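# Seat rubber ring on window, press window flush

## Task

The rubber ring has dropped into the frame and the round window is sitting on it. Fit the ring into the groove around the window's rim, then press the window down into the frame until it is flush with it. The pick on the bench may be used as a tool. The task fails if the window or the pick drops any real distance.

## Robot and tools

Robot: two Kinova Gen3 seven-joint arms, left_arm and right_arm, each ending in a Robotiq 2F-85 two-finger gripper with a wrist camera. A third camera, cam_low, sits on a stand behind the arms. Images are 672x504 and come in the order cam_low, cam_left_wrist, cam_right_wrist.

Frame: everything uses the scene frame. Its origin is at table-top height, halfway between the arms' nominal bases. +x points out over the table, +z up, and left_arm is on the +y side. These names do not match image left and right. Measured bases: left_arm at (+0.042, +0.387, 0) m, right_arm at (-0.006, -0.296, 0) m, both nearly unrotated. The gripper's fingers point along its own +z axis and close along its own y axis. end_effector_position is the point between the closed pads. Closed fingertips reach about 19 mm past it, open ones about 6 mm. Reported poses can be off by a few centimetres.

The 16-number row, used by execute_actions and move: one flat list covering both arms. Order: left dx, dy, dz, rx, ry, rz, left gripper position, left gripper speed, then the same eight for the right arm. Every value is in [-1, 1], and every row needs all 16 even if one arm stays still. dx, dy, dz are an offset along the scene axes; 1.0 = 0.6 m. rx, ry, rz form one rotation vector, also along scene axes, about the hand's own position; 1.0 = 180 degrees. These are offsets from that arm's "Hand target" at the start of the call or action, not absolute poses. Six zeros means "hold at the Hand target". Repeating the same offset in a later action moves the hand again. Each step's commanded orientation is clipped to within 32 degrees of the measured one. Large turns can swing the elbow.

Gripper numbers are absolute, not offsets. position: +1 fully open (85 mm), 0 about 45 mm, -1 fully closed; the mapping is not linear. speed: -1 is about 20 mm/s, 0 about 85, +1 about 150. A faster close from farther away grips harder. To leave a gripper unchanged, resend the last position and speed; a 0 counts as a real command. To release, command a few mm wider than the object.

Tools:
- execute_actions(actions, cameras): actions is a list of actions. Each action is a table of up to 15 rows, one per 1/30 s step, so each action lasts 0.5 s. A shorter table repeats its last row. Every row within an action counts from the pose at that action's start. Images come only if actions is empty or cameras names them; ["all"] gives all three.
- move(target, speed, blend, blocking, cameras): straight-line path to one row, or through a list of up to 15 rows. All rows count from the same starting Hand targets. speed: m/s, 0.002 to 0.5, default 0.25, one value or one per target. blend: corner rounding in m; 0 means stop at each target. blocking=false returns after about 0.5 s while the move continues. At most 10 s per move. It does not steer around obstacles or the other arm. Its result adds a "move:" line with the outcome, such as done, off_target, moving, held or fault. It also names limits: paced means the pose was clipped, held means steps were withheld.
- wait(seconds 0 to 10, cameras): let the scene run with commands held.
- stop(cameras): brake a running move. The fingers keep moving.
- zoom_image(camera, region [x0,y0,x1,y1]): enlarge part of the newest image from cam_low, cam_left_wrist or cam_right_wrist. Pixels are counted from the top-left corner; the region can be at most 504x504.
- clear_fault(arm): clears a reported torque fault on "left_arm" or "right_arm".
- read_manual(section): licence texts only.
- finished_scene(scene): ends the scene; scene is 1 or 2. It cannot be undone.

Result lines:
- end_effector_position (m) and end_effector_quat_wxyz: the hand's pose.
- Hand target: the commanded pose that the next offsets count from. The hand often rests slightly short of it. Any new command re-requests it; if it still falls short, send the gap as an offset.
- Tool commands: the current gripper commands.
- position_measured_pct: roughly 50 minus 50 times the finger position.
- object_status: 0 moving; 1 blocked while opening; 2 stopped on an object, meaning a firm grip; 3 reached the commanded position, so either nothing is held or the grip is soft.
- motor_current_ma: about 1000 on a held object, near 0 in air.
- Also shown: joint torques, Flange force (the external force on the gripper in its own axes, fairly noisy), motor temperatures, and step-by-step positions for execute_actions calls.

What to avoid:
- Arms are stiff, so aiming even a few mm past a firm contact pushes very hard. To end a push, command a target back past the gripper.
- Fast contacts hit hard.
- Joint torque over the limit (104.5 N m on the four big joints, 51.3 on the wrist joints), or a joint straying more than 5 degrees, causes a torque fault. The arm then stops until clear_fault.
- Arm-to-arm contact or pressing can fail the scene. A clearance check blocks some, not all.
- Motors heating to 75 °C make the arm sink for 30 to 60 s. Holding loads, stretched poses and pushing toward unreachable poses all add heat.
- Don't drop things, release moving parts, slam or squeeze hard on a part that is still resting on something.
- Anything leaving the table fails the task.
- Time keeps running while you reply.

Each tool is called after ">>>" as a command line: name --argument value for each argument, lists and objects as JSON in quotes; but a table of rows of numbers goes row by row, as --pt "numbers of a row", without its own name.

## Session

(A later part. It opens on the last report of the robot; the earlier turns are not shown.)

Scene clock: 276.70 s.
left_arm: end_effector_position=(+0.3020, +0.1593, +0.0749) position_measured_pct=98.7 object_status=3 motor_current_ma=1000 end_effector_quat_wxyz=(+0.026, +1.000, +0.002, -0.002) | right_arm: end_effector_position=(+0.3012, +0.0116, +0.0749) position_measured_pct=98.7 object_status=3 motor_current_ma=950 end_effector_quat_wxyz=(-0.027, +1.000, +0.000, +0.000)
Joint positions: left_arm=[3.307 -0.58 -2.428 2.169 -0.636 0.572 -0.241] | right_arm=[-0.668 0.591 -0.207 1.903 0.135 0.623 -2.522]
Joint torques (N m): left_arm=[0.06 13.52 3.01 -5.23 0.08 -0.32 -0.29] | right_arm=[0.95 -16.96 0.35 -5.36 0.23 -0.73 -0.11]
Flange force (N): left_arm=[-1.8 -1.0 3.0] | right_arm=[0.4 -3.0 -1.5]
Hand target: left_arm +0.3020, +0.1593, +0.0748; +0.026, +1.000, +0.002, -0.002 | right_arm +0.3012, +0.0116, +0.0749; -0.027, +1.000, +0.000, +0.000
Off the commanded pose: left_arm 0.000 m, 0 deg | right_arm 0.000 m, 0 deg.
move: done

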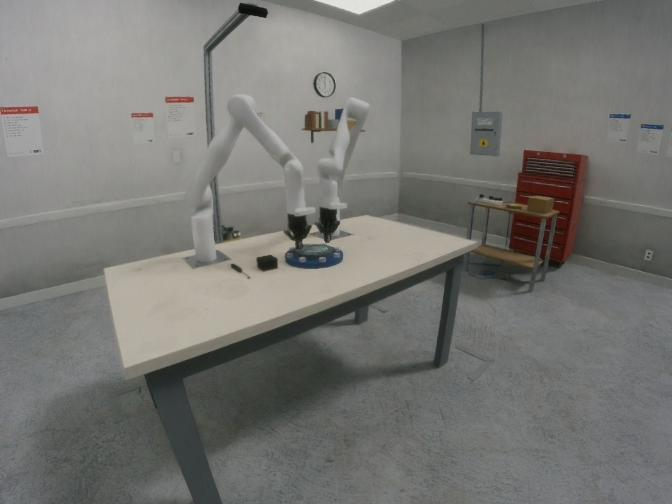

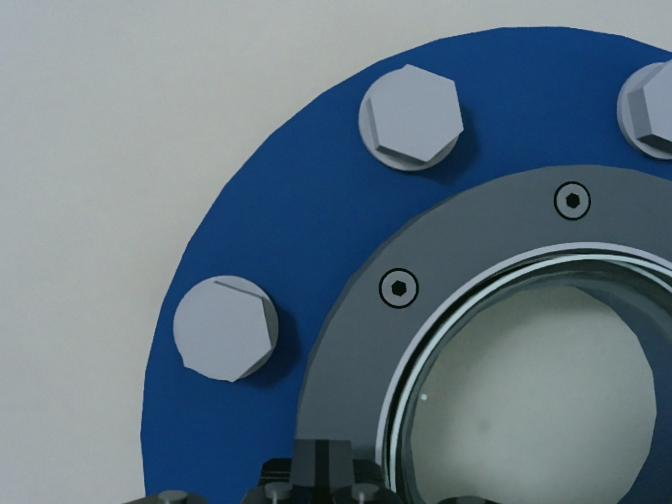

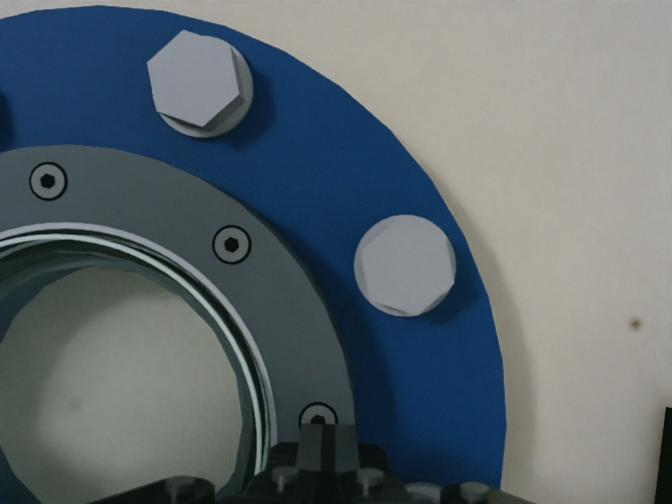

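>>> move --pt "0 0.0595 0.0587 0.0166 0 0 -1 0 0 -0.0593 0.0587 -0.0172 0 0 -1 0" --pt "0 0.0595 0.0587 0.0166 0 0 1 0 0 -0.0593 0.0587 -0.0172 0 0 1 0" --pt "0 0.0595 -0.0247 0.0166 0 0 1 0 0 -0.0593 -0.0247 -0.0172 0 0 1 0" --cameras '["cam_low","cam_left_wrist","cam_right_wrist"]'

>>> zoom_image --camera "cam_low" --region '[240, 180, 380, 285]'

Scene clock: 301.00 s.
left_arm: end_effector_position=(+0.3020, +0.1950, +0.0600) position_measured_pct=0.0 object_status=3 motor_current_ma=0 end_effector_quat_wxyz=(+0.000, +1.000, +0.002, -0.002) | right_arm: end_effector_position=(+0.3012, -0.0240, +0.0601) position_measured_pct=0.0 object_status=3 motor_current_ma=0 end_effector_quat_wxyz=(+0.000, +1.000, +0.000, +0.000)
Joint positions: left_arm=[3.296 -0.588 -2.482 2.22 -0.7 0.552 -0.227] | right_arm=[-0.658 0.599 -0.174 1.957 0.175 0.6 -2.522]
Joint torques (N m): left_arm=[-0.21 13.33 2.44 -4.6 -0.16 -0.4 0.14] | right_arm=[1 -16.6 0.5 -4.84 0.28 -0.57 -0.12]
Flange force (N): left_arm=[-0.9 -0.5 0.1] | right_arm=[0.2 -3.0 -1.5]
Hand target: left_arm +0.3020, +0.1950, +0.0600; +0.000, +1.000, +0.002, -0.002 | right_arm +0.3012, -0.0240, +0.0600; +0.000, +1.000, +0.000, +0.000
Off the commanded pose: left_arm 0.000 m, 0 deg | right_arm 0.000 m, 0 deg.
move: done

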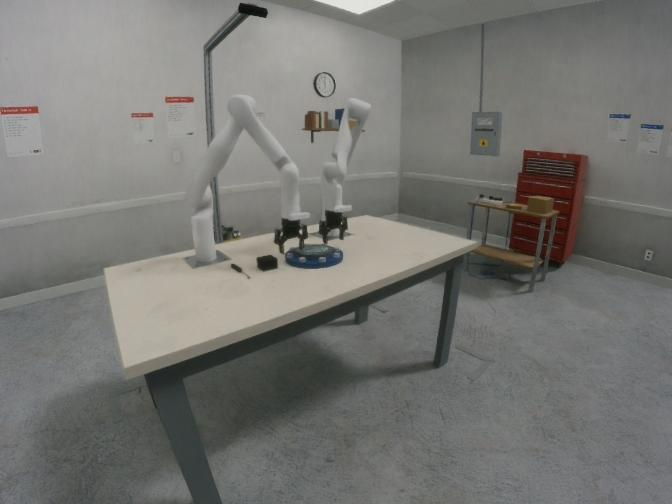

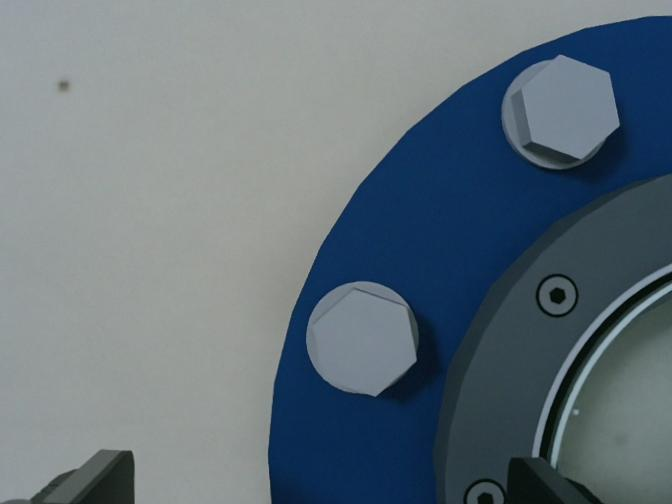

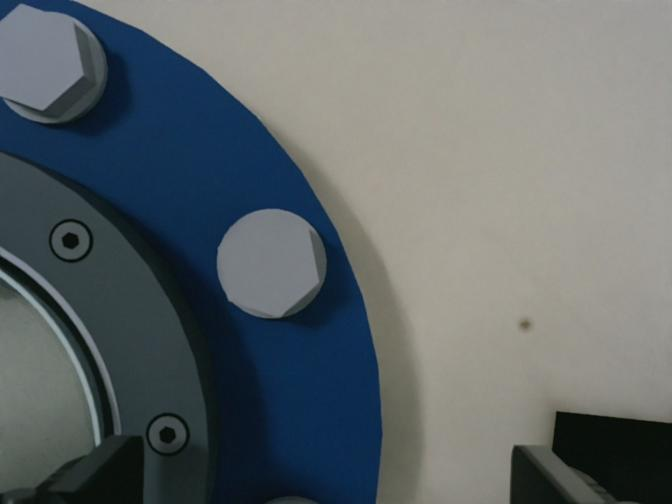

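Scaled by 3.600 from the camera's 672x504 image, which has a finer 960x720 frame.

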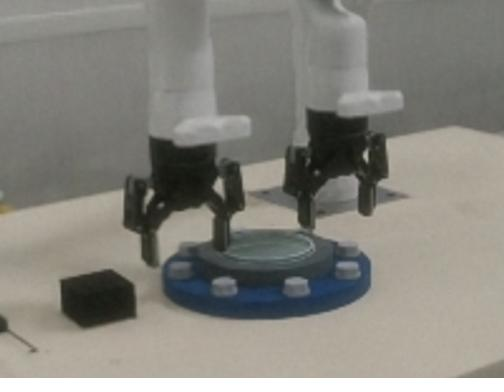

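>>> move --target '[0,-0.0067,-0.0117,0,0,0,1,0,0,0.0067,-0.0117,0,0,0,1,0]' --speed 0.05

>>> move --target '[0,0,-0.0017,0,0,0,1,0,0,0,-0.0017,0,0,0,1,0]' --speed 0.02

>>> move --target '[0,0,-0.0017,0,0,0,1,0,0,0,-0.0017,0,0,0,1,0]' --speed 0.02

>>> move --target '[0,0,-0.0017,0,0,0,1,0,0,0,-0.0017,0,0,0,1,0]' --speed 0.02

Scene clock: 313.97 s.
left_arm: end_effector_position=(+0.3021, +0.1910, +0.0530) position_measured_pct=0.0 object_status=3 motor_current_ma=0 end_effector_quat_wxyz=(+0.000, +1.000, +0.002, -0.002) | right_arm: end_effector_position=(+0.3012, -0.0200, +0.0531) position_measured_pct=0.0 object_status=3 motor_current_ma=0 end_effector_quat_wxyz=(+0.000, +1.000, +0.000, +0.000)
Joint positions: left_arm=[3.325 -0.606 -2.506 2.218 -0.72 0.535 -0.2] | right_arm=[-0.669 0.618 -0.17 1.953 0.179 0.585 -2.532]
Joint torques (N m): left_arm=[-0.28 13.64 2.45 -4.45 -0.11 -0.38 0.12] | right_arm=[1.12 -16.72 0.54 -4.72 0.3 -0.63 -0.17]
Flange force (N): left_arm=[-1.1 -0.3 0.6] | right_arm=[0.1 -3.2 -1.8]
Hand target: left_arm +0.3020, +0.1910, +0.0530; +0.000, +1.000, +0.002, -0.002 | right_arm +0.3012, -0.0200, +0.0530; +0.000, +1.000, +0.000, +0.000
Off the commanded pose: left_arm 0.000 m, 0 deg | right_arm 0.000 m, 0 deg.
move: done

Scene clock: 314.67 s.
left_arm: end_effector_position=(+0.3021, +0.1910, +0.0520) position_measured_pct=0.0 object_status=3 motor_current_ma=0 end_effector_quat_wxyz=(+0.000, +1.000, +0.002, -0.002) | right_arm: end_effector_position=(+0.3012, -0.0200, +0.0520) position_measured_pct=0.0 object_status=3 motor_current_ma=0 end_effector_quat_wxyz=(+0.000, +1.000, +0.000, +0.000)
Joint positions: left_arm=[3.328 -0.608 -2.509 2.219 -0.724 0.531 -0.197] | right_arm=[-0.669 0.62 -0.169 1.954 0.179 0.582 -2.532]
Joint torques (N m): left_arm=[-0.08 13.65 2.38 -4.45 -0.07 -0.28 -0.19] | right_arm=[1.03 -16.78 0.57 -4.67 0.31 -0.57 -0.07]
Flange force (N): left_arm=[-1.8 -0.6 1.2] | right_arm=[0.1 -3.2 -1.5]
Hand target: left_arm +0.3021, +0.1910, +0.0520; +0.000, +1.000, +0.002, -0.002 | right_arm +0.3012, -0.0200, +0.0520; +0.000, +1.000, +0.000, +0.000
Off the commanded pose: left_arm 0.000 m, 0 deg | right_arm 0.000 m, 0 deg.
move: done

Scene clock: 315.37 s.
left_arm: end_effector_position=(+0.3020, +0.1910, +0.0510) position_measured_pct=0.0 object_status=3 motor_current_ma=0 end_effector_quat_wxyz=(+0.000, +1.000, +0.002, -0.002) | right_arm: end_effector_position=(+0.3012, -0.0200, +0.0510) position_measured_pct=0.0 object_status=3 motor_current_ma=0 end_effector_quat_wxyz=(+0.000, +1.000, +0.000, +0.000)
Joint positions: left_arm=[3.331 -0.61 -2.513 2.22 -0.727 0.528 -0.194] | right_arm=[-0.67 0.622 -0.169 1.955 0.18 0.58 -2.533]
Joint torques (N m): left_arm=[-0.09 13.69 2.49 -4.4 -0.03 -0.28 -0.14] | right_arm=[0.95 -16.73 0.56 -4.75 0.26 -0.61 -0.09]
Flange force (N): left_arm=[-1.7 -0.6 1.6] | right_arm=[0.0 -2.8 -1.7]
Hand target: left_arm +0.3020, +0.1910, +0.0510; +0.000, +1.000, +0.002, -0.002 | right_arm +0.3012, -0.0200, +0.0510; +0.000, +1.000, +0.000, +0.000
Off the commanded pose: left_arm 0.000 m, 0 deg | right_arm 0.000 m, 0 deg.
move: done

Scene clock: 316.07 s.
left_arm: end_effector_position=(+0.3021, +0.1910, +0.0499) position_measured_pct=0.0 object_status=3 motor_current_ma=0 end_effector_quat_wxyz=(+0.000, +1.000, +0.002, -0.002) | right_arm: end_effector_position=(+0.3012, -0.0200, +0.0500) position_measured_pct=0.0 object_status=3 motor_current_ma=0 end_effector_quat_wxyz=(+0.000, +1.000, +0.000, +0.000)
Joint positions: left_arm=[3.333 -0.612 -2.516 2.221 -0.73 0.525 -0.191] | right_arm=[-0.67 0.624 -0.168 1.955 0.18 0.577 -2.534]
Joint torques (N m): left_arm=[-0.14 13.7 2.53 -4.34 -0.11 -0.26 -0.13] | right_arm=[0.92 -16.79 0.49 -4.71 0.26 -0.56 -0.11]
Flange force (N): left_arm=[-1.8 -0.4 1.6] | right_arm=[0.1 -2.7 -1.5]
Hand target: left_arm +0.3021, +0.1910, +0.0499; +0.000, +1.000, +0.002, -0.002 | right_arm +0.3012, -0.0200, +0.0500; +0.000, +1.000, +0.000, +0.000
Off the commanded pose: left_arm 0.000 m, 0 deg | right_arm 0.000 m, 0 deg.
move: done

>>> move --target '[0,0,-0.0017,0,0,0,1,0,0,0,-0.0017,0,0,0,1,0]' --speed 0.02

>>> move --target '[0,0,-0.0012,0,0,0,1,0,0,0,-0.0012,0,0,0,1,0]' --speed 0.02 --cameras '["cam_low","cam_left_wrist","cam_right_wrist"]'

>>> zoom_image --camera "cam_low" --region '[280, 230, 350, 275]'

Scene clock: 321.70 s.
left_arm: end_effector_position=(+0.3020, +0.1910, +0.0489) position_measured_pct=0.0 object_status=3 motor_current_ma=0 end_effector_quat_wxyz=(+0.000, +1.000, +0.002, -0.002) | right_arm: end_effector_position=(+0.3012, -0.0200, +0.0490) position_measured_pct=0.0 object_status=3 motor_current_ma=0 end_effector_quat_wxyz=(+0.000, +1.000, +0.000, +0.000)
Joint positions: left_arm=[3.336 -0.614 -2.52 2.222 -0.734 0.521 -0.188] | right_arm=[-0.671 0.627 -0.167 1.956 0.181 0.574 -2.534]
Joint torques (N m): left_arm=[0 13.74 2.4 -4.37 -0.21 -0.28 -0.12] | right_arm=[0.85 -7.97 1.23 -5.31 0.49 -2.75 -0.41]
Flange force (N): left_arm=[-1.5 -0.8 0.5] | right_arm=[-6.4 4.4 -26.8]
Hand target: left_arm +0.3020, +0.1910, +0.0489; +0.000, +1.000, +0.002, -0.002 | right_arm +0.3012, -0.0200, +0.0490; +0.000, +1.000, +0.000, +0.000
Off the commanded pose: left_arm 0.000 m, 0 deg | right_arm 0.000 m, 0 deg.
move: done

Scene clock: 322.40 s.
left_arm: end_effector_position=(+0.3020, +0.1910, +0.0482) position_measured_pct=0.0 object_status=3 motor_current_ma=0 end_effector_quat_wxyz=(+0.000, +1.000, +0.002, -0.002) | right_arm: end_effector_position=(+0.3012, -0.0200, +0.0483) position_measured_pct=0.0 object_status=3 motor_current_ma=0 end_effector_quat_wxyz=(+0.000, +1.000, +0.000, +0.000)
Joint positions: left_arm=[3.338 -0.615 -2.522 2.222 -0.736 0.519 -0.186] | right_arm=[-0.671 0.628 -0.167 1.956 0.182 0.572 -2.535]
Joint torques (N m): left_arm=[0.23 8.32 0.78 -4.85 -0.49 -1.03 0.06] | right_arm=[0.49 6.08 2.38 -6.41 0.96 -6.22 -0.85]
Flange force (N): left_arm=[-5.7 -5.5 -20.3] | right_arm=[-16.8 16.3 -67.3]
Hand target: left_arm +0.3020, +0.1910, +0.0482; +0.000, +1.000, +0.002, -0.002 | right_arm +0.3012, -0.0200, +0.0482; +0.000, +1.000, +0.000, +0.000
Off the commanded pose: left_arm 0.000 m, 0 deg | right_arm 0.000 m, 0 deg.
move: done

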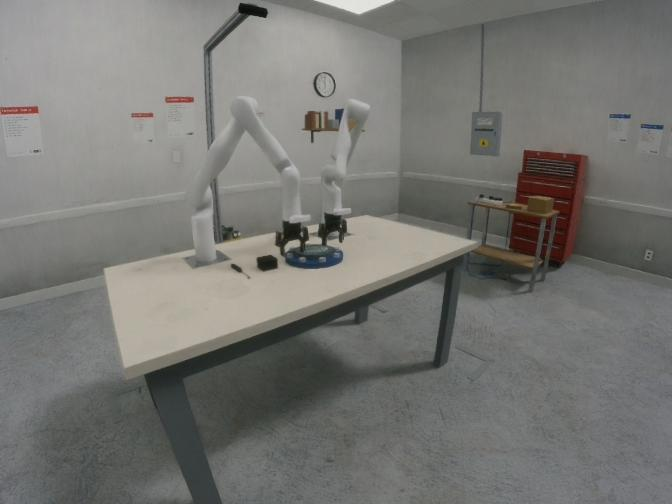

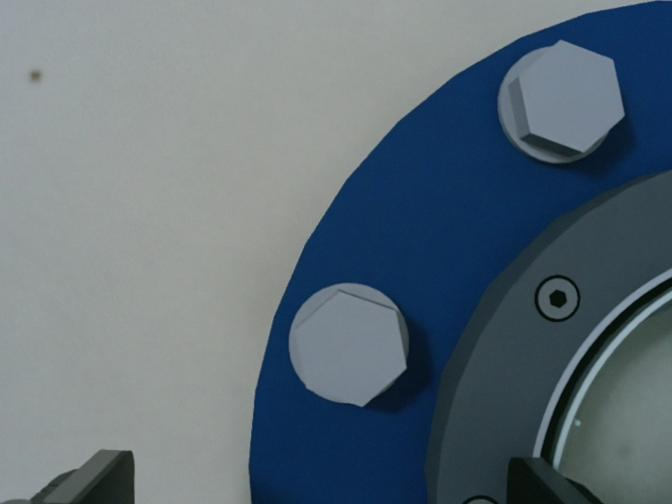

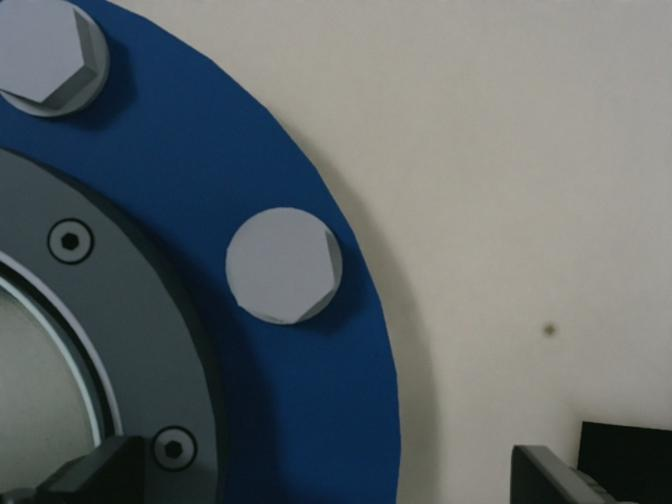

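Scaled by 7.200 from the camera's 672x504 image, which has a finer 960x720 frame.

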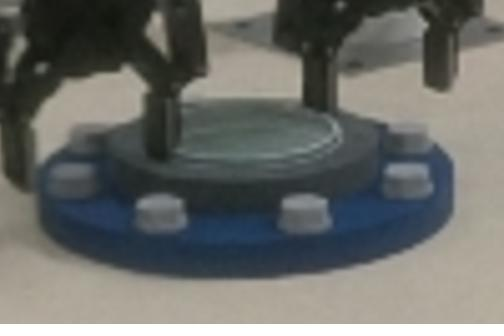

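>>> move --target '[0,0,0.0017,0,0,0,1,0,0,0,0.003,0,0,0,1,0]' --speed 0.02

>>> move --target '[0,-0.0017,0,0,0,0,1,0,0,0.0017,0,0,0,0,1,0]' --speed 0.02

>>> move --target '[0,-0.0017,0,0,0,0,1,0,0,0.0017,0,0,0,0,1,0]' --speed 0.02

>>> move --target '[0,-0.0017,0,0,0,0,1,0,0,0.0017,0,0,0,0,1,0]' --speed 0.02

Scene clock: 330.00 s.
left_arm: end_effector_position=(+0.3020, +0.1910, +0.0492) position_measured_pct=0.0 object_status=3 motor_current_ma=0 end_effector_quat_wxyz=(+0.000, +1.000, +0.002, -0.002) | right_arm: end_effector_position=(+0.3011, -0.0200, +0.0500) position_measured_pct=0.0 object_status=3 motor_current_ma=0 end_effector_quat_wxyz=(+0.000, +1.000, +0.000, +0.000)
Joint positions: left_arm=[3.335 -0.613 -2.519 2.221 -0.733 0.522 -0.189] | right_arm=[-0.67 0.624 -0.168 1.955 0.181 0.577 -2.534]
Joint torques (N m): left_arm=[-0.11 13.78 2.5 -4.33 -0.1 -0.17 -0.12] | right_arm=[0.98 -17.12 0.5 -4.72 0.28 -0.59 -0.16]
Flange force (N): left_arm=[-1.8 -0.6 1.9] | right_arm=[0.5 -3.1 -0.9]
Hand target: left_arm +0.3020, +0.1910, +0.0492; +0.000, +1.000, +0.002, -0.002 | right_arm +0.3012, -0.0200, +0.0500; +0.000, +1.000, +0.000, +0.000
Off the commanded pose: left_arm 0.000 m, 0 deg | right_arm 0.000 m, 0 deg.
move: done

Scene clock: 330.70 s.
left_arm: end_effector_position=(+0.3020, +0.1900, +0.0492) position_measured_pct=0.0 object_status=3 motor_current_ma=0 end_effector_quat_wxyz=(+0.000, +1.000, +0.002, -0.002) | right_arm: end_effector_position=(+0.3012, -0.0190, +0.0500) position_measured_pct=0.0 object_status=3 motor_current_ma=0 end_effector_quat_wxyz=(+0.000, +1.000, +0.000, +0.000)
Joint positions: left_arm=[3.338 -0.614 -2.519 2.219 -0.732 0.524 -0.188] | right_arm=[-0.672 0.625 -0.168 1.953 0.18 0.578 -2.535]
Joint torques (N m): left_arm=[-0.15 13.67 2.48 -4.36 -0.11 -0.29 -0.13] | right_arm=[0.86 -16.9 0.53 -4.74 0.26 -0.58 -0.12]
Flange force (N): left_arm=[-1.9 -0.5 1.2] | right_arm=[0.3 -2.6 -1.4]
Hand target: left_arm +0.3020, +0.1900, +0.0492; +0.000, +1.000, +0.002, -0.002 | right_arm +0.3012, -0.0190, +0.0500; +0.000, +1.000, +0.000, +0.000
Off the commanded pose: left_arm 0.000 m, 0 deg | right_arm 0.000 m, 0 deg.
move: done

Scene clock: 331.40 s.
left_arm: end_effector_position=(+0.3020, +0.1890, +0.0492) position_measured_pct=0.0 object_status=3 motor_current_ma=0 end_effector_quat_wxyz=(+0.000, +1.000, +0.002, -0.002) | right_arm: end_effector_position=(+0.3012, -0.0180, +0.0500) position_measured_pct=0.0 object_status=3 motor_current_ma=0 end_effector_quat_wxyz=(+0.000, +1.000, +0.000, +0.000)
Joint positions: left_arm=[3.34 -0.615 -2.519 2.218 -0.731 0.525 -0.186] | right_arm=[-0.674 0.626 -0.168 1.951 0.18 0.58 -2.536]
Joint torques (N m): left_arm=[0.87 13.48 3.56 -5.34 0.02 -1.23 -0.15] | right_arm=[-0.02 -16.82 -0.51 -5.87 -0.01 -1.45 -0.14]
Flange force (N): left_arm=[-1.6 -4.2 0.1] | right_arm=[0.1 0.4 -2.9]
Hand target: left_arm +0.3020, +0.1890, +0.0492; +0.000, +1.000, +0.002, -0.002 | right_arm +0.3012, -0.0179, +0.0500; +0.000, +1.000, +0.000, +0.000
Off the commanded pose: left_arm 0.000 m, 0 deg | right_arm 0.000 m, 0 deg.
move: done

Scene clock: 332.10 s.
left_arm: end_effector_position=(+0.3020, +0.1880, +0.0492) position_measured_pct=0.0 object_status=3 motor_current_ma=0 end_effector_quat_wxyz=(+0.000, +1.000, +0.002, -0.002) | right_arm: end_effector_position=(+0.3012, -0.0170, +0.0500) position_measured_pct=0.0 object_status=3 motor_current_ma=0 end_effector_quat_wxyz=(+0.000, +1.000, +0.000, +0.000)
Joint positions: left_arm=[3.343 -0.616 -2.518 2.216 -0.731 0.526 -0.185] | right_arm=[-0.676 0.627 -0.168 1.948 0.18 0.581 -2.538]
Joint torques (N m): left_arm=[4.6 12.57 7.77 -9.66 0.42 -5.33 -0.17] | right_arm=[-4.31 -16.63 -4.87 -10.51 -1.25 -5.08 -0.17]
Flange force (N): left_arm=[-1.7 -18.5 -5.3] | right_arm=[0.6 14.1 -8.9]
Hand target: left_arm +0.3020, +0.1880, +0.0492; +0.000, +1.000, +0.002, -0.002 | right_arm +0.3012, -0.0169, +0.0500; +0.000, +1.000, +0.000, +0.000
Off the commanded pose: left_arm 0.000 m, 0 deg | right_arm 0.000 m, 0 deg.
move: done

>>> move --target '[0,-0.0013,0,0,0,0,1,0,0,0.0013,0,0,0,0,1,0]' --speed 0.02

>>> move --target '[0,0,0.01,0,0,0,1,0,0,0,0.01,0,0,0,1,0]' --speed 0.02 --cameras '["cam_low","cam_left_wrist","cam_right_wrist"]'

>>> zoom_image --camera "cam_low" --region '[280, 230, 350, 275]'

Scene clock: 337.27 s.
left_arm: end_effector_position=(+0.3021, +0.1872, +0.0492) position_measured_pct=0.0 object_status=3 motor_current_ma=0 end_effector_quat_wxyz=(+0.000, +1.000, +0.002, -0.002) | right_arm: end_effector_position=(+0.3012, -0.0162, +0.0500) position_measured_pct=0.0 object_status=3 motor_current_ma=0 end_effector_quat_wxyz=(+0.000, +1.000, +0.000, +0.000)
Joint positions: left_arm=[3.345 -0.616 -2.518 2.214 -0.73 0.527 -0.184] | right_arm=[-0.677 0.628 -0.168 1.947 0.18 0.582 -2.539]
Joint torques (N m): left_arm=[7.45 11.59 11.06 -13.09 0.71 -8.62 -0.17] | right_arm=[-7.88 -16.04 -8.51 -14.33 -2.24 -8.02 -0.12]
Flange force (N): left_arm=[-2.0 -29.8 -10.3] | right_arm=[0.4 25.8 -14.7]
Hand target: left_arm +0.3021, +0.1872, +0.0492; +0.000, +1.000, +0.002, -0.002 | right_arm +0.3012, -0.0161, +0.0500; +0.000, +1.000, +0.000, +0.000
Off the commanded pose: left_arm 0.000 m, 0 deg | right_arm 0.000 m, 0 deg.
move: done

Scene clock: 338.03 s.
left_arm: end_effector_position=(+0.3020, +0.1872, +0.0552) position_measured_pct=0.0 object_status=3 motor_current_ma=0 end_effector_quat_wxyz=(+0.000, +1.000, +0.002, -0.002) | right_arm: end_effector_position=(+0.3012, -0.0161, +0.0560) position_measured_pct=0.0 object_status=3 motor_current_ma=0 end_effector_quat_wxyz=(+0.000, +1.000, +0.000, +0.000)
Joint positions: left_arm=[3.33 -0.604 -2.498 2.209 -0.711 0.546 -0.2] | right_arm=[-0.674 0.615 -0.171 1.943 0.176 0.599 -2.536]
Joint torques (N m): left_arm=[7.05 14.94 11.7 -14.07 0.67 -8.34 -0.07] | right_arm=[-7.35 -21.22 -8.33 -15.28 -2.3 -7.52 -0.09]
Flange force (N): left_arm=[-1.1 -27.9 1.3] | right_arm=[2.1 22.5 -1.2]
Hand target: left_arm +0.3020, +0.1872, +0.0552; +0.000, +1.000, +0.002, -0.002 | right_arm +0.3012, -0.0161, +0.0560; +0.000, +1.000, +0.000, +0.000
Off the commanded pose: left_arm 0.000 m, 0 deg | right_arm 0.000 m, 0 deg.
move: done

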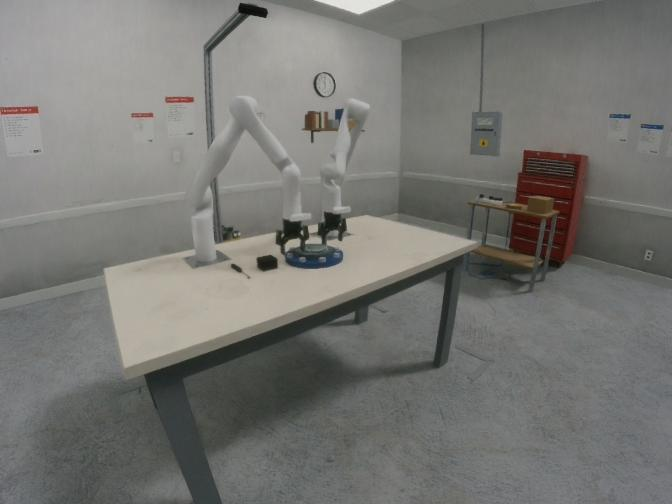

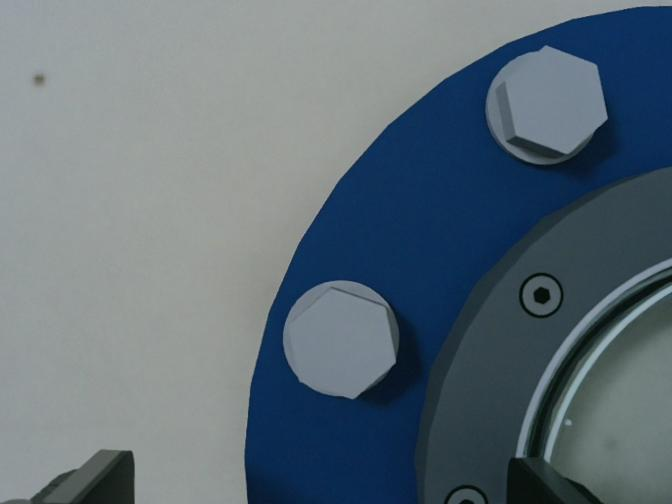

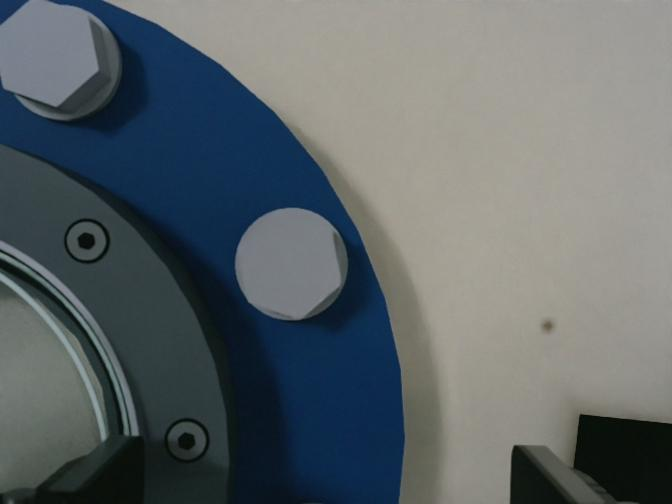

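Scaled by 7.200 from the camera's 672x504 image, which has a finer 960x720 frame.

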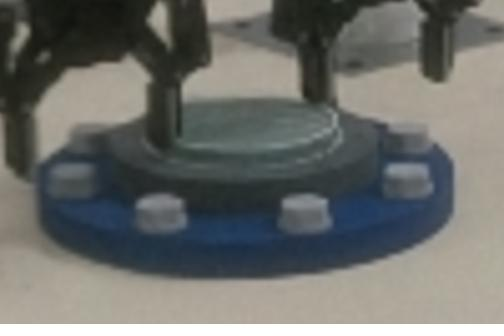

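>>> move --target '[0,0,0.04,0,0,0,1,0,0,0,0.04,0,0,0,1,0]' --speed 0.03 --cameras '["cam_low","cam_left_wrist","cam_right_wrist"]'

>>> zoom_image --camera "cam_low" --region '[280, 220, 350, 270]'

Scene clock: 342.70 s.
left_arm: end_effector_position=(+0.3020, +0.1872, +0.0792) position_measured_pct=0.0 object_status=3 motor_current_ma=0 end_effector_quat_wxyz=(+0.000, +1.000, +0.002, -0.002) | right_arm: end_effector_position=(+0.3012, -0.0161, +0.0800) position_measured_pct=0.0 object_status=3 motor_current_ma=0 end_effector_quat_wxyz=(+0.000, +1.000, +0.000, +0.000)
Joint positions: left_arm=[3.272 -0.556 -2.424 2.186 -0.636 0.62 -0.267] | right_arm=[-0.664 0.566 -0.185 1.924 0.16 0.666 -2.522]
Joint torques (N m): left_arm=[6.81 14.01 11.4 -14.92 1.34 -8.15 -0.24] | right_arm=[-7.51 -20.52 -8.36 -15.88 -2.69 -7.59 -0.11]
Flange force (N): left_arm=[-2.6 -27.5 4.1] | right_arm=[1.7 23.3 -1.2]
Hand target: left_arm +0.3020, +0.1872, +0.0792; +0.000, +1.000, +0.002, -0.002 | right_arm +0.3012, -0.0161, +0.0800; +0.000, +1.000, +0.000, +0.000
Off the commanded pose: left_arm 0.000 m, 0 deg | right_arm 0.000 m, 0 deg.
move: done

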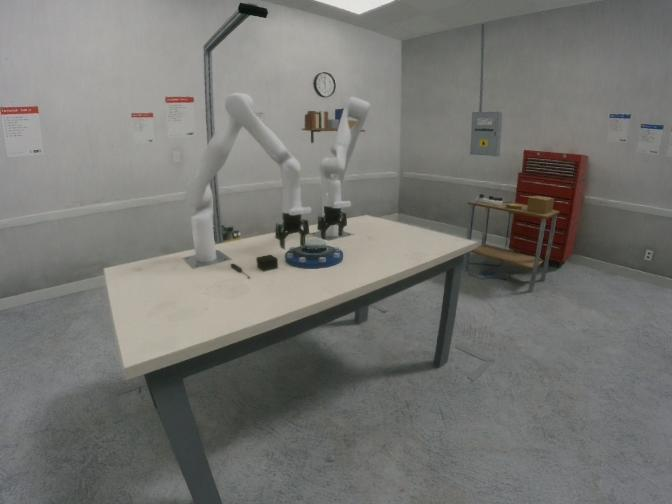

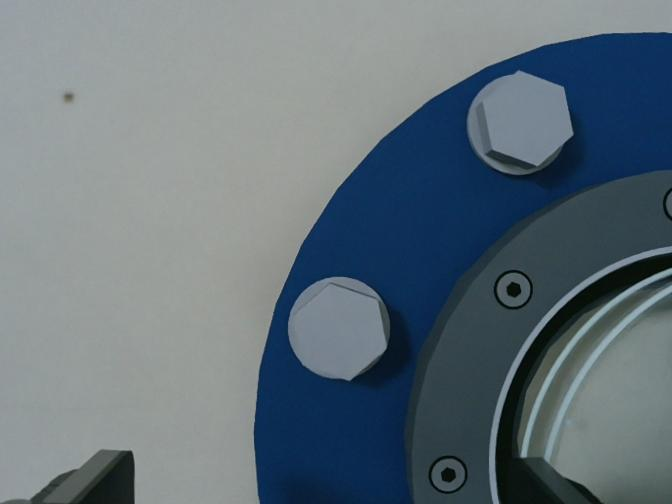

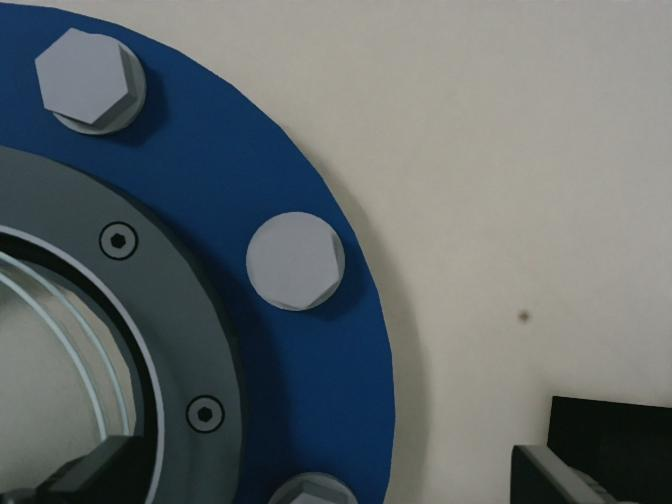

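Scaled by 7.200 from the camera's 672x504 image, which has a finer 960x720 frame.

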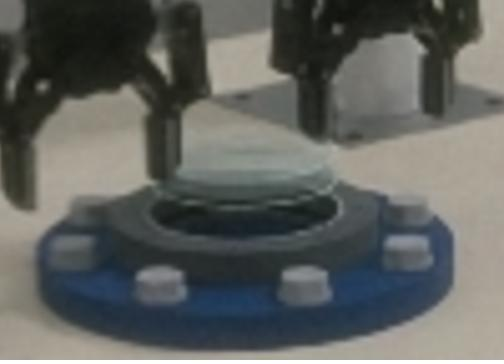

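>>> move --pt "0 0 0.03 0 0 0 1 0 0 0 0.03 0 0 0 1 0" --pt "-0.0533 -0.3458 0.03 0 0 0 1 0 -0.0533 -0.3458 0.03 0 0 0 1 0" --speed 0.05 --cameras '["cam_low","cam_left_wrist","cam_right_wrist"]'

>>> zoom_image --camera "cam_low" --region '[220, 210, 320, 285]'

Scene clock: 365.07 s.
left_arm: end_effector_position=(+0.2701, -0.0203, +0.0972) position_measured_pct=0.0 object_status=3 motor_current_ma=0 end_effector_quat_wxyz=(+0.000, +1.000, +0.002, -0.002) | right_arm: end_effector_position=(+0.2692, -0.2236, +0.0980) position_measured_pct=0.0 object_status=3 motor_current_ma=0 end_effector_quat_wxyz=(+0.000, +1.000, +0.000, +0.000)
Joint positions: left_arm=[3.771 -0.737 -2.442 1.714 -0.576 0.909 -0.011] | right_arm=[-0.18 0.322 -0.198 2.315 0.128 0.514 -2.054]
Joint torques (N m): left_arm=[8.04 22.92 13.79 -23.05 0 -11.76 -0.16] | right_arm=[-9.3 -12.02 -10.46 -11.44 -4.59 -6.04 -0.04]
Flange force (N): left_arm=[-2.2 -38.9 3.3] | right_arm=[1.2 33.6 -4.4]
Hand target: left_arm +0.2701, -0.0203, +0.0972; +0.000, +1.000, +0.002, -0.002 | right_arm +0.2692, -0.2236, +0.0980; +0.000, +1.000, +0.000, +0.000
Off the commanded pose: left_arm 0.000 m, 0 deg | right_arm 0.000 m, 0 deg.
move: done

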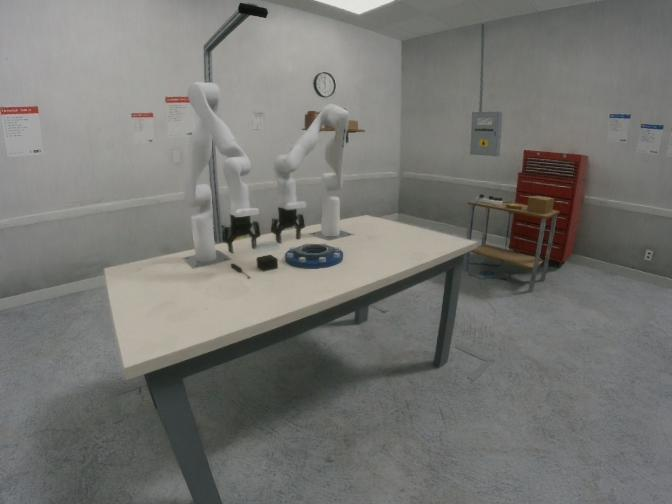

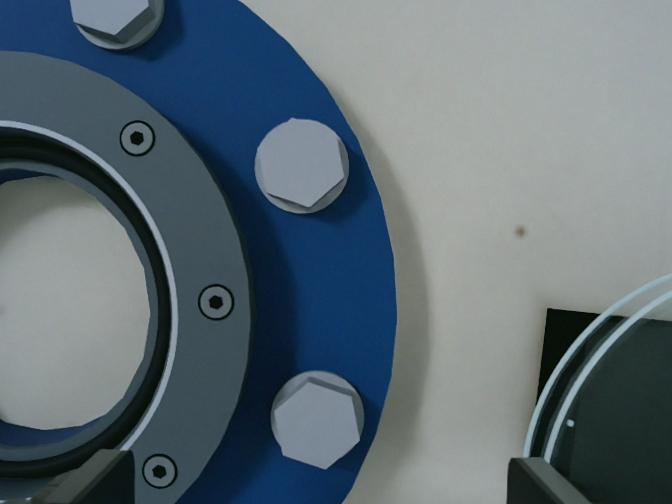

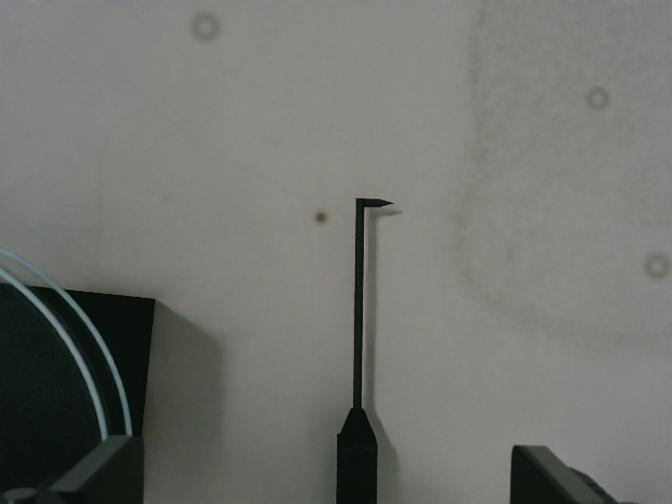

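Scaled by 5.040 from the camera's 672x504 image, which has a finer 960x720 frame.

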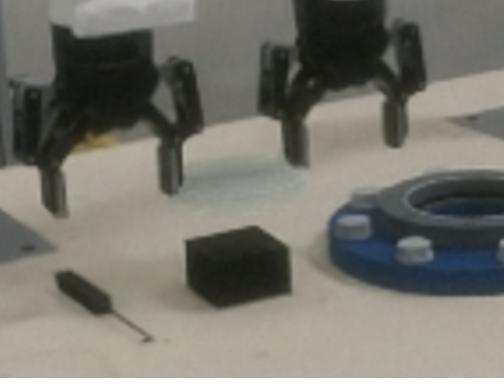

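>>> move --pt "0 -0.0067 0 0 0 0 1 0 0 -0.0067 0 0 0 0 1 0" --pt "0 -0.0067 -0.045 0 0 0 1 0 0 -0.0067 -0.045 0 0 0 1 0" --speed 0.04 --cameras '["cam_low"]'

>>> zoom_image --camera "cam_low" --region '[220, 225, 300, 285]'

Scene clock: 376.03 s.
left_arm: end_effector_position=(+0.2701, -0.0243, +0.0702) position_measured_pct=0.0 object_status=3 motor_current_ma=0 end_effector_quat_wxyz=(+0.000, +1.000, +0.002, -0.002) | right_arm: end_effector_position=(+0.2692, -0.2276, +0.0710) position_measured_pct=0.0 object_status=3 motor_current_ma=0 end_effector_quat_wxyz=(+0.000, +1.000, +0.000, +0.000)
Joint positions: left_arm=[3.797 -0.784 -2.476 1.724 -0.612 0.854 0.019] | right_arm=[-0.195 0.399 -0.167 2.35 0.167 0.403 -2.078]
Joint torques (N m): left_arm=[8.07 24.07 14.14 -22.79 -0.28 -11.6 -0.2] | right_arm=[-9.33 -12.97 -10.91 -10.34 -3.55 -6.38 -0.02]
Flange force (N): left_arm=[-2.2 -38.9 3.0] | right_arm=[2.4 33.6 -5.1]
Hand target: left_arm +0.2701, -0.0243, +0.0702; +0.000, +1.000, +0.002, -0.002 | right_arm +0.2692, -0.2276, +0.0710; +0.000, +1.000, +0.000, +0.000
Off the commanded pose: left_arm 0.000 m, 0 deg | right_arm 0.000 m, 0 deg.
move: done
Images, in order (width x height): cam_low 672x504.

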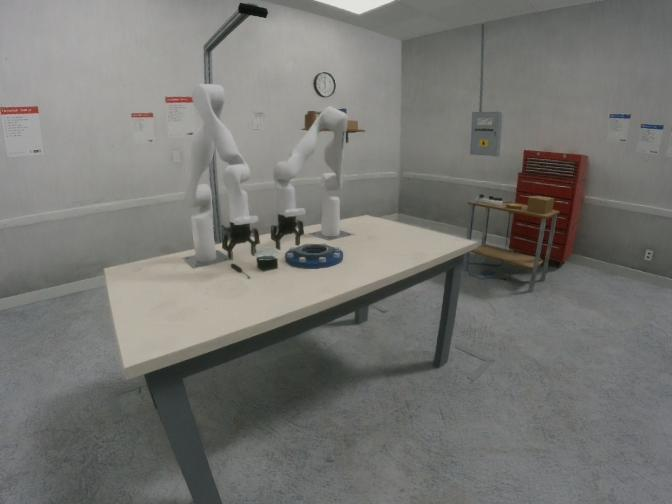

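Scaled by 6.300 from the camera's 672x504 image, which has a finer 960x720 frame.

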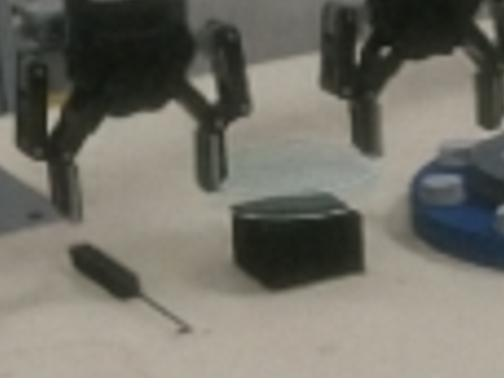

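>>> move --target '[0,0,-0.0083,0,0,0,1,0,0,0,-0.0083,0,0,0,1,0]' --speed 0.03

>>> move --target '[0,0,-0.0025,0,0,0,1,0,0,0,-0.0025,0,0,0,1,0]' --speed 0.03 --cameras '["cam_low","cam_left_wrist"]'

>>> zoom_image --camera "cam_low" --region '[240, 235, 300, 280]'

Scene clock: 381.97 s.
left_arm: end_effector_position=(+0.2701, -0.0243, +0.0653) position_measured_pct=0.0 object_status=3 motor_current_ma=0 end_effector_quat_wxyz=(+0.000, +1.000, +0.002, -0.002) | right_arm: end_effector_position=(+0.2692, -0.2276, +0.0661) position_measured_pct=0.0 object_status=3 motor_current_ma=0 end_effector_quat_wxyz=(+0.000, +1.000, +0.000, +0.000)
Joint positions: left_arm=[3.801 -0.792 -2.482 1.728 -0.619 0.843 0.025] | right_arm=[-0.201 0.415 -0.16 2.355 0.174 0.382 -2.085]
Joint torques (N m): left_arm=[8.02 24.48 14.25 -22.65 -0.37 -11.58 -0.16] | right_arm=[-9.21 -13.27 -11.03 -10.14 -3.33 -6.35 -0.06]
Flange force (N): left_arm=[-1.9 -38.2 3.2] | right_arm=[2.5 33.3 -4.5]
Hand target: left_arm +0.2701, -0.0243, +0.0652; +0.000, +1.000, +0.002, -0.002 | right_arm +0.2692, -0.2276, +0.0660; +0.000, +1.000, +0.000, +0.000
Off the commanded pose: left_arm 0.000 m, 0 deg | right_arm 0.000 m, 0 deg.
move: done

Scene clock: 382.67 s.
left_arm: end_effector_position=(+0.2701, -0.0243, +0.0638) position_measured_pct=0.0 object_status=3 motor_current_ma=0 end_effector_quat_wxyz=(+0.000, +1.000, +0.002, -0.002) | right_arm: end_effector_position=(+0.2692, -0.2276, +0.0646) position_measured_pct=0.0 object_status=3 motor_current_ma=0 end_effector_quat_wxyz=(+0.000, +1.000, +0.000, +0.000)
Joint positions: left_arm=[3.802 -0.795 -2.484 1.729 -0.621 0.839 0.026] | right_arm=[-0.203 0.419 -0.158 2.357 0.176 0.376 -2.087]
Joint torques (N m): left_arm=[8.01 24.47 14.22 -22.66 -0.33 -11.52 -0.16] | right_arm=[-9.28 -13.19 -11.03 -10.12 -3.24 -6.18 -0.03]
Flange force (N): left_arm=[-2.0 -38.5 3.2] | right_arm=[2.0 33.6 -4.2]
Hand target: left_arm +0.2701, -0.0243, +0.0637; +0.000, +1.000, +0.002, -0.002 | right_arm +0.2692, -0.2276, +0.0646; +0.000, +1.000, +0.000, +0.000
Off the commanded pose: left_arm 0.000 m, 0 deg | right_arm 0.000 m, 0 deg.
move: done
Images, in order (width x height): cam_low 672x504, cam_left_wrist 672x504.

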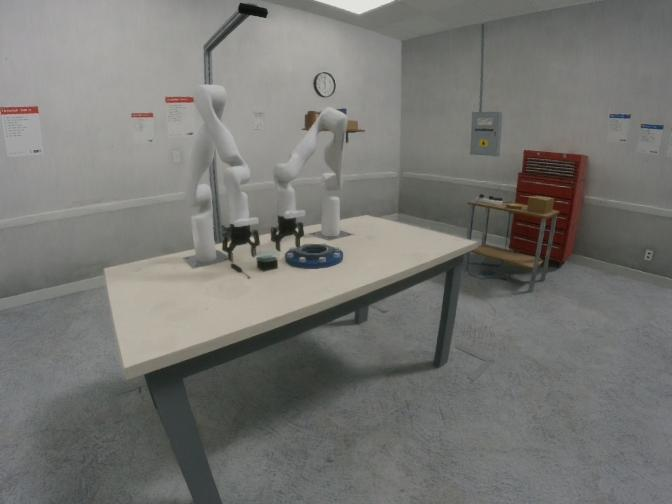

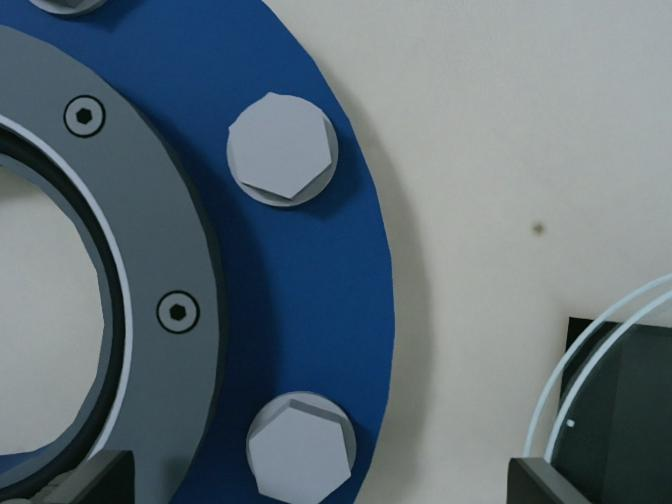

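Scaled by 8.400 from the camera's 672x504 image, which has a finer 960x720 frame.

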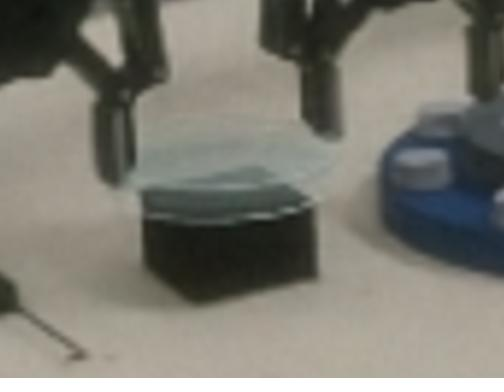

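>>> move --target '[0,0,-0.0042,0,0,0,1,0,0,0,-0.0042,0,0,0,1,0]' --speed 0.02

>>> move --target '[0,0,-0.0025,0,0,0,1,0,0,0,-0.0025,0,0,0,1,0]' --speed 0.02

>>> move --target '[0,0,-0.0025,0,0,0,1,0,0,0,-0.0025,0,0,0,1,0]' --speed 0.02

Scene clock: 387.60 s.
left_arm: end_effector_position=(+0.2701, -0.0243, +0.0612) position_measured_pct=0.0 object_status=3 motor_current_ma=0 end_effector_quat_wxyz=(+0.000, +1.000, +0.002, -0.002) | right_arm: end_effector_position=(+0.2692, -0.2276, +0.0620) position_measured_pct=0.0 object_status=3 motor_current_ma=0 end_effector_quat_wxyz=(+0.000, +1.000, +0.000, +0.000)
Joint positions: left_arm=[3.804 -0.799 -2.487 1.731 -0.625 0.834 0.029] | right_arm=[-0.207 0.427 -0.154 2.36 0.18 0.366 -2.09]
Joint torques (N m): left_arm=[7.99 24.55 14.13 -22.56 -0.22 -11.48 -0.2] | right_arm=[-9.4 -13.18 -11.13 -10.04 -3.19 -6.29 -0.04]
Flange force (N): left_arm=[-2.0 -38.3 3.3] | right_arm=[2.2 34.0 -4.9]
Hand target: left_arm +0.2701, -0.0243, +0.0612; +0.000, +1.000, +0.002, -0.002 | right_arm +0.2692, -0.2276, +0.0620; +0.000, +1.000, +0.000, +0.000
Off the commanded pose: left_arm 0.000 m, 0 deg | right_arm 0.000 m, 0 deg.
move: done

Scene clock: 388.30 s.
left_arm: end_effector_position=(+0.2701, -0.0243, +0.0597) position_measured_pct=0.0 object_status=3 motor_current_ma=0 end_effector_quat_wxyz=(+0.000, +1.000, +0.002, -0.002) | right_arm: end_effector_position=(+0.2692, -0.2276, +0.0605) position_measured_pct=0.0 object_status=3 motor_current_ma=0 end_effector_quat_wxyz=(+0.000, +1.000, +0.000, +0.000)
Joint positions: left_arm=[3.805 -0.801 -2.489 1.732 -0.627 0.83 0.031] | right_arm=[-0.209 0.432 -0.151 2.361 0.182 0.359 -2.092]
Joint torques (N m): left_arm=[8 24.56 14.22 -22.54 -0.38 -11.49 -0.13] | right_arm=[-9.18 -13.35 -11.08 -9.98 -3.11 -6.34 -0.09]
Flange force (N): left_arm=[-1.8 -38.3 3.0] | right_arm=[2.3 33.3 -4.7]
Hand target: left_arm +0.2701, -0.0243, +0.0597; +0.000, +1.000, +0.002, -0.002 | right_arm +0.2692, -0.2276, +0.0605; +0.000, +1.000, +0.000, +0.000
Off the commanded pose: left_arm 0.000 m, 0 deg | right_arm 0.000 m, 0 deg.
move: done

Scene clock: 389.00 s.
left_arm: end_effector_position=(+0.2701, -0.0243, +0.0583) position_measured_pct=0.0 object_status=3 motor_current_ma=0 end_effector_quat_wxyz=(+0.000, +1.000, +0.002, -0.002) | right_arm: end_effector_position=(+0.2692, -0.2276, +0.0590) position_measured_pct=0.0 object_status=3 motor_current_ma=0 end_effector_quat_wxyz=(+0.000, +1.000, +0.000, +0.000)
Joint positions: left_arm=[3.806 -0.803 -2.491 1.733 -0.629 0.827 0.032] | right_arm=[-0.211 0.436 -0.149 2.362 0.184 0.353 -2.094]
Joint torques (N m): left_arm=[8.44 17.61 12.06 -21.69 -0.8 -12.4 -0.06] | right_arm=[-10.01 -12.26 -11.97 -10.32 -3.28 -6.83 -0.05]
Flange force (N): left_arm=[-4.0 -44.2 -14.6] | right_arm=[1.5 36.4 -9.2]
Hand target: left_arm +0.2700, -0.0243, +0.0582; +0.000, +1.000, +0.002, -0.002 | right_arm +0.2692, -0.2276, +0.0590; +0.000, +1.000, +0.000, +0.000
Off the commanded pose: left_arm 0.000 m, 0 deg | right_arm 0.000 m, 0 deg.
move: done


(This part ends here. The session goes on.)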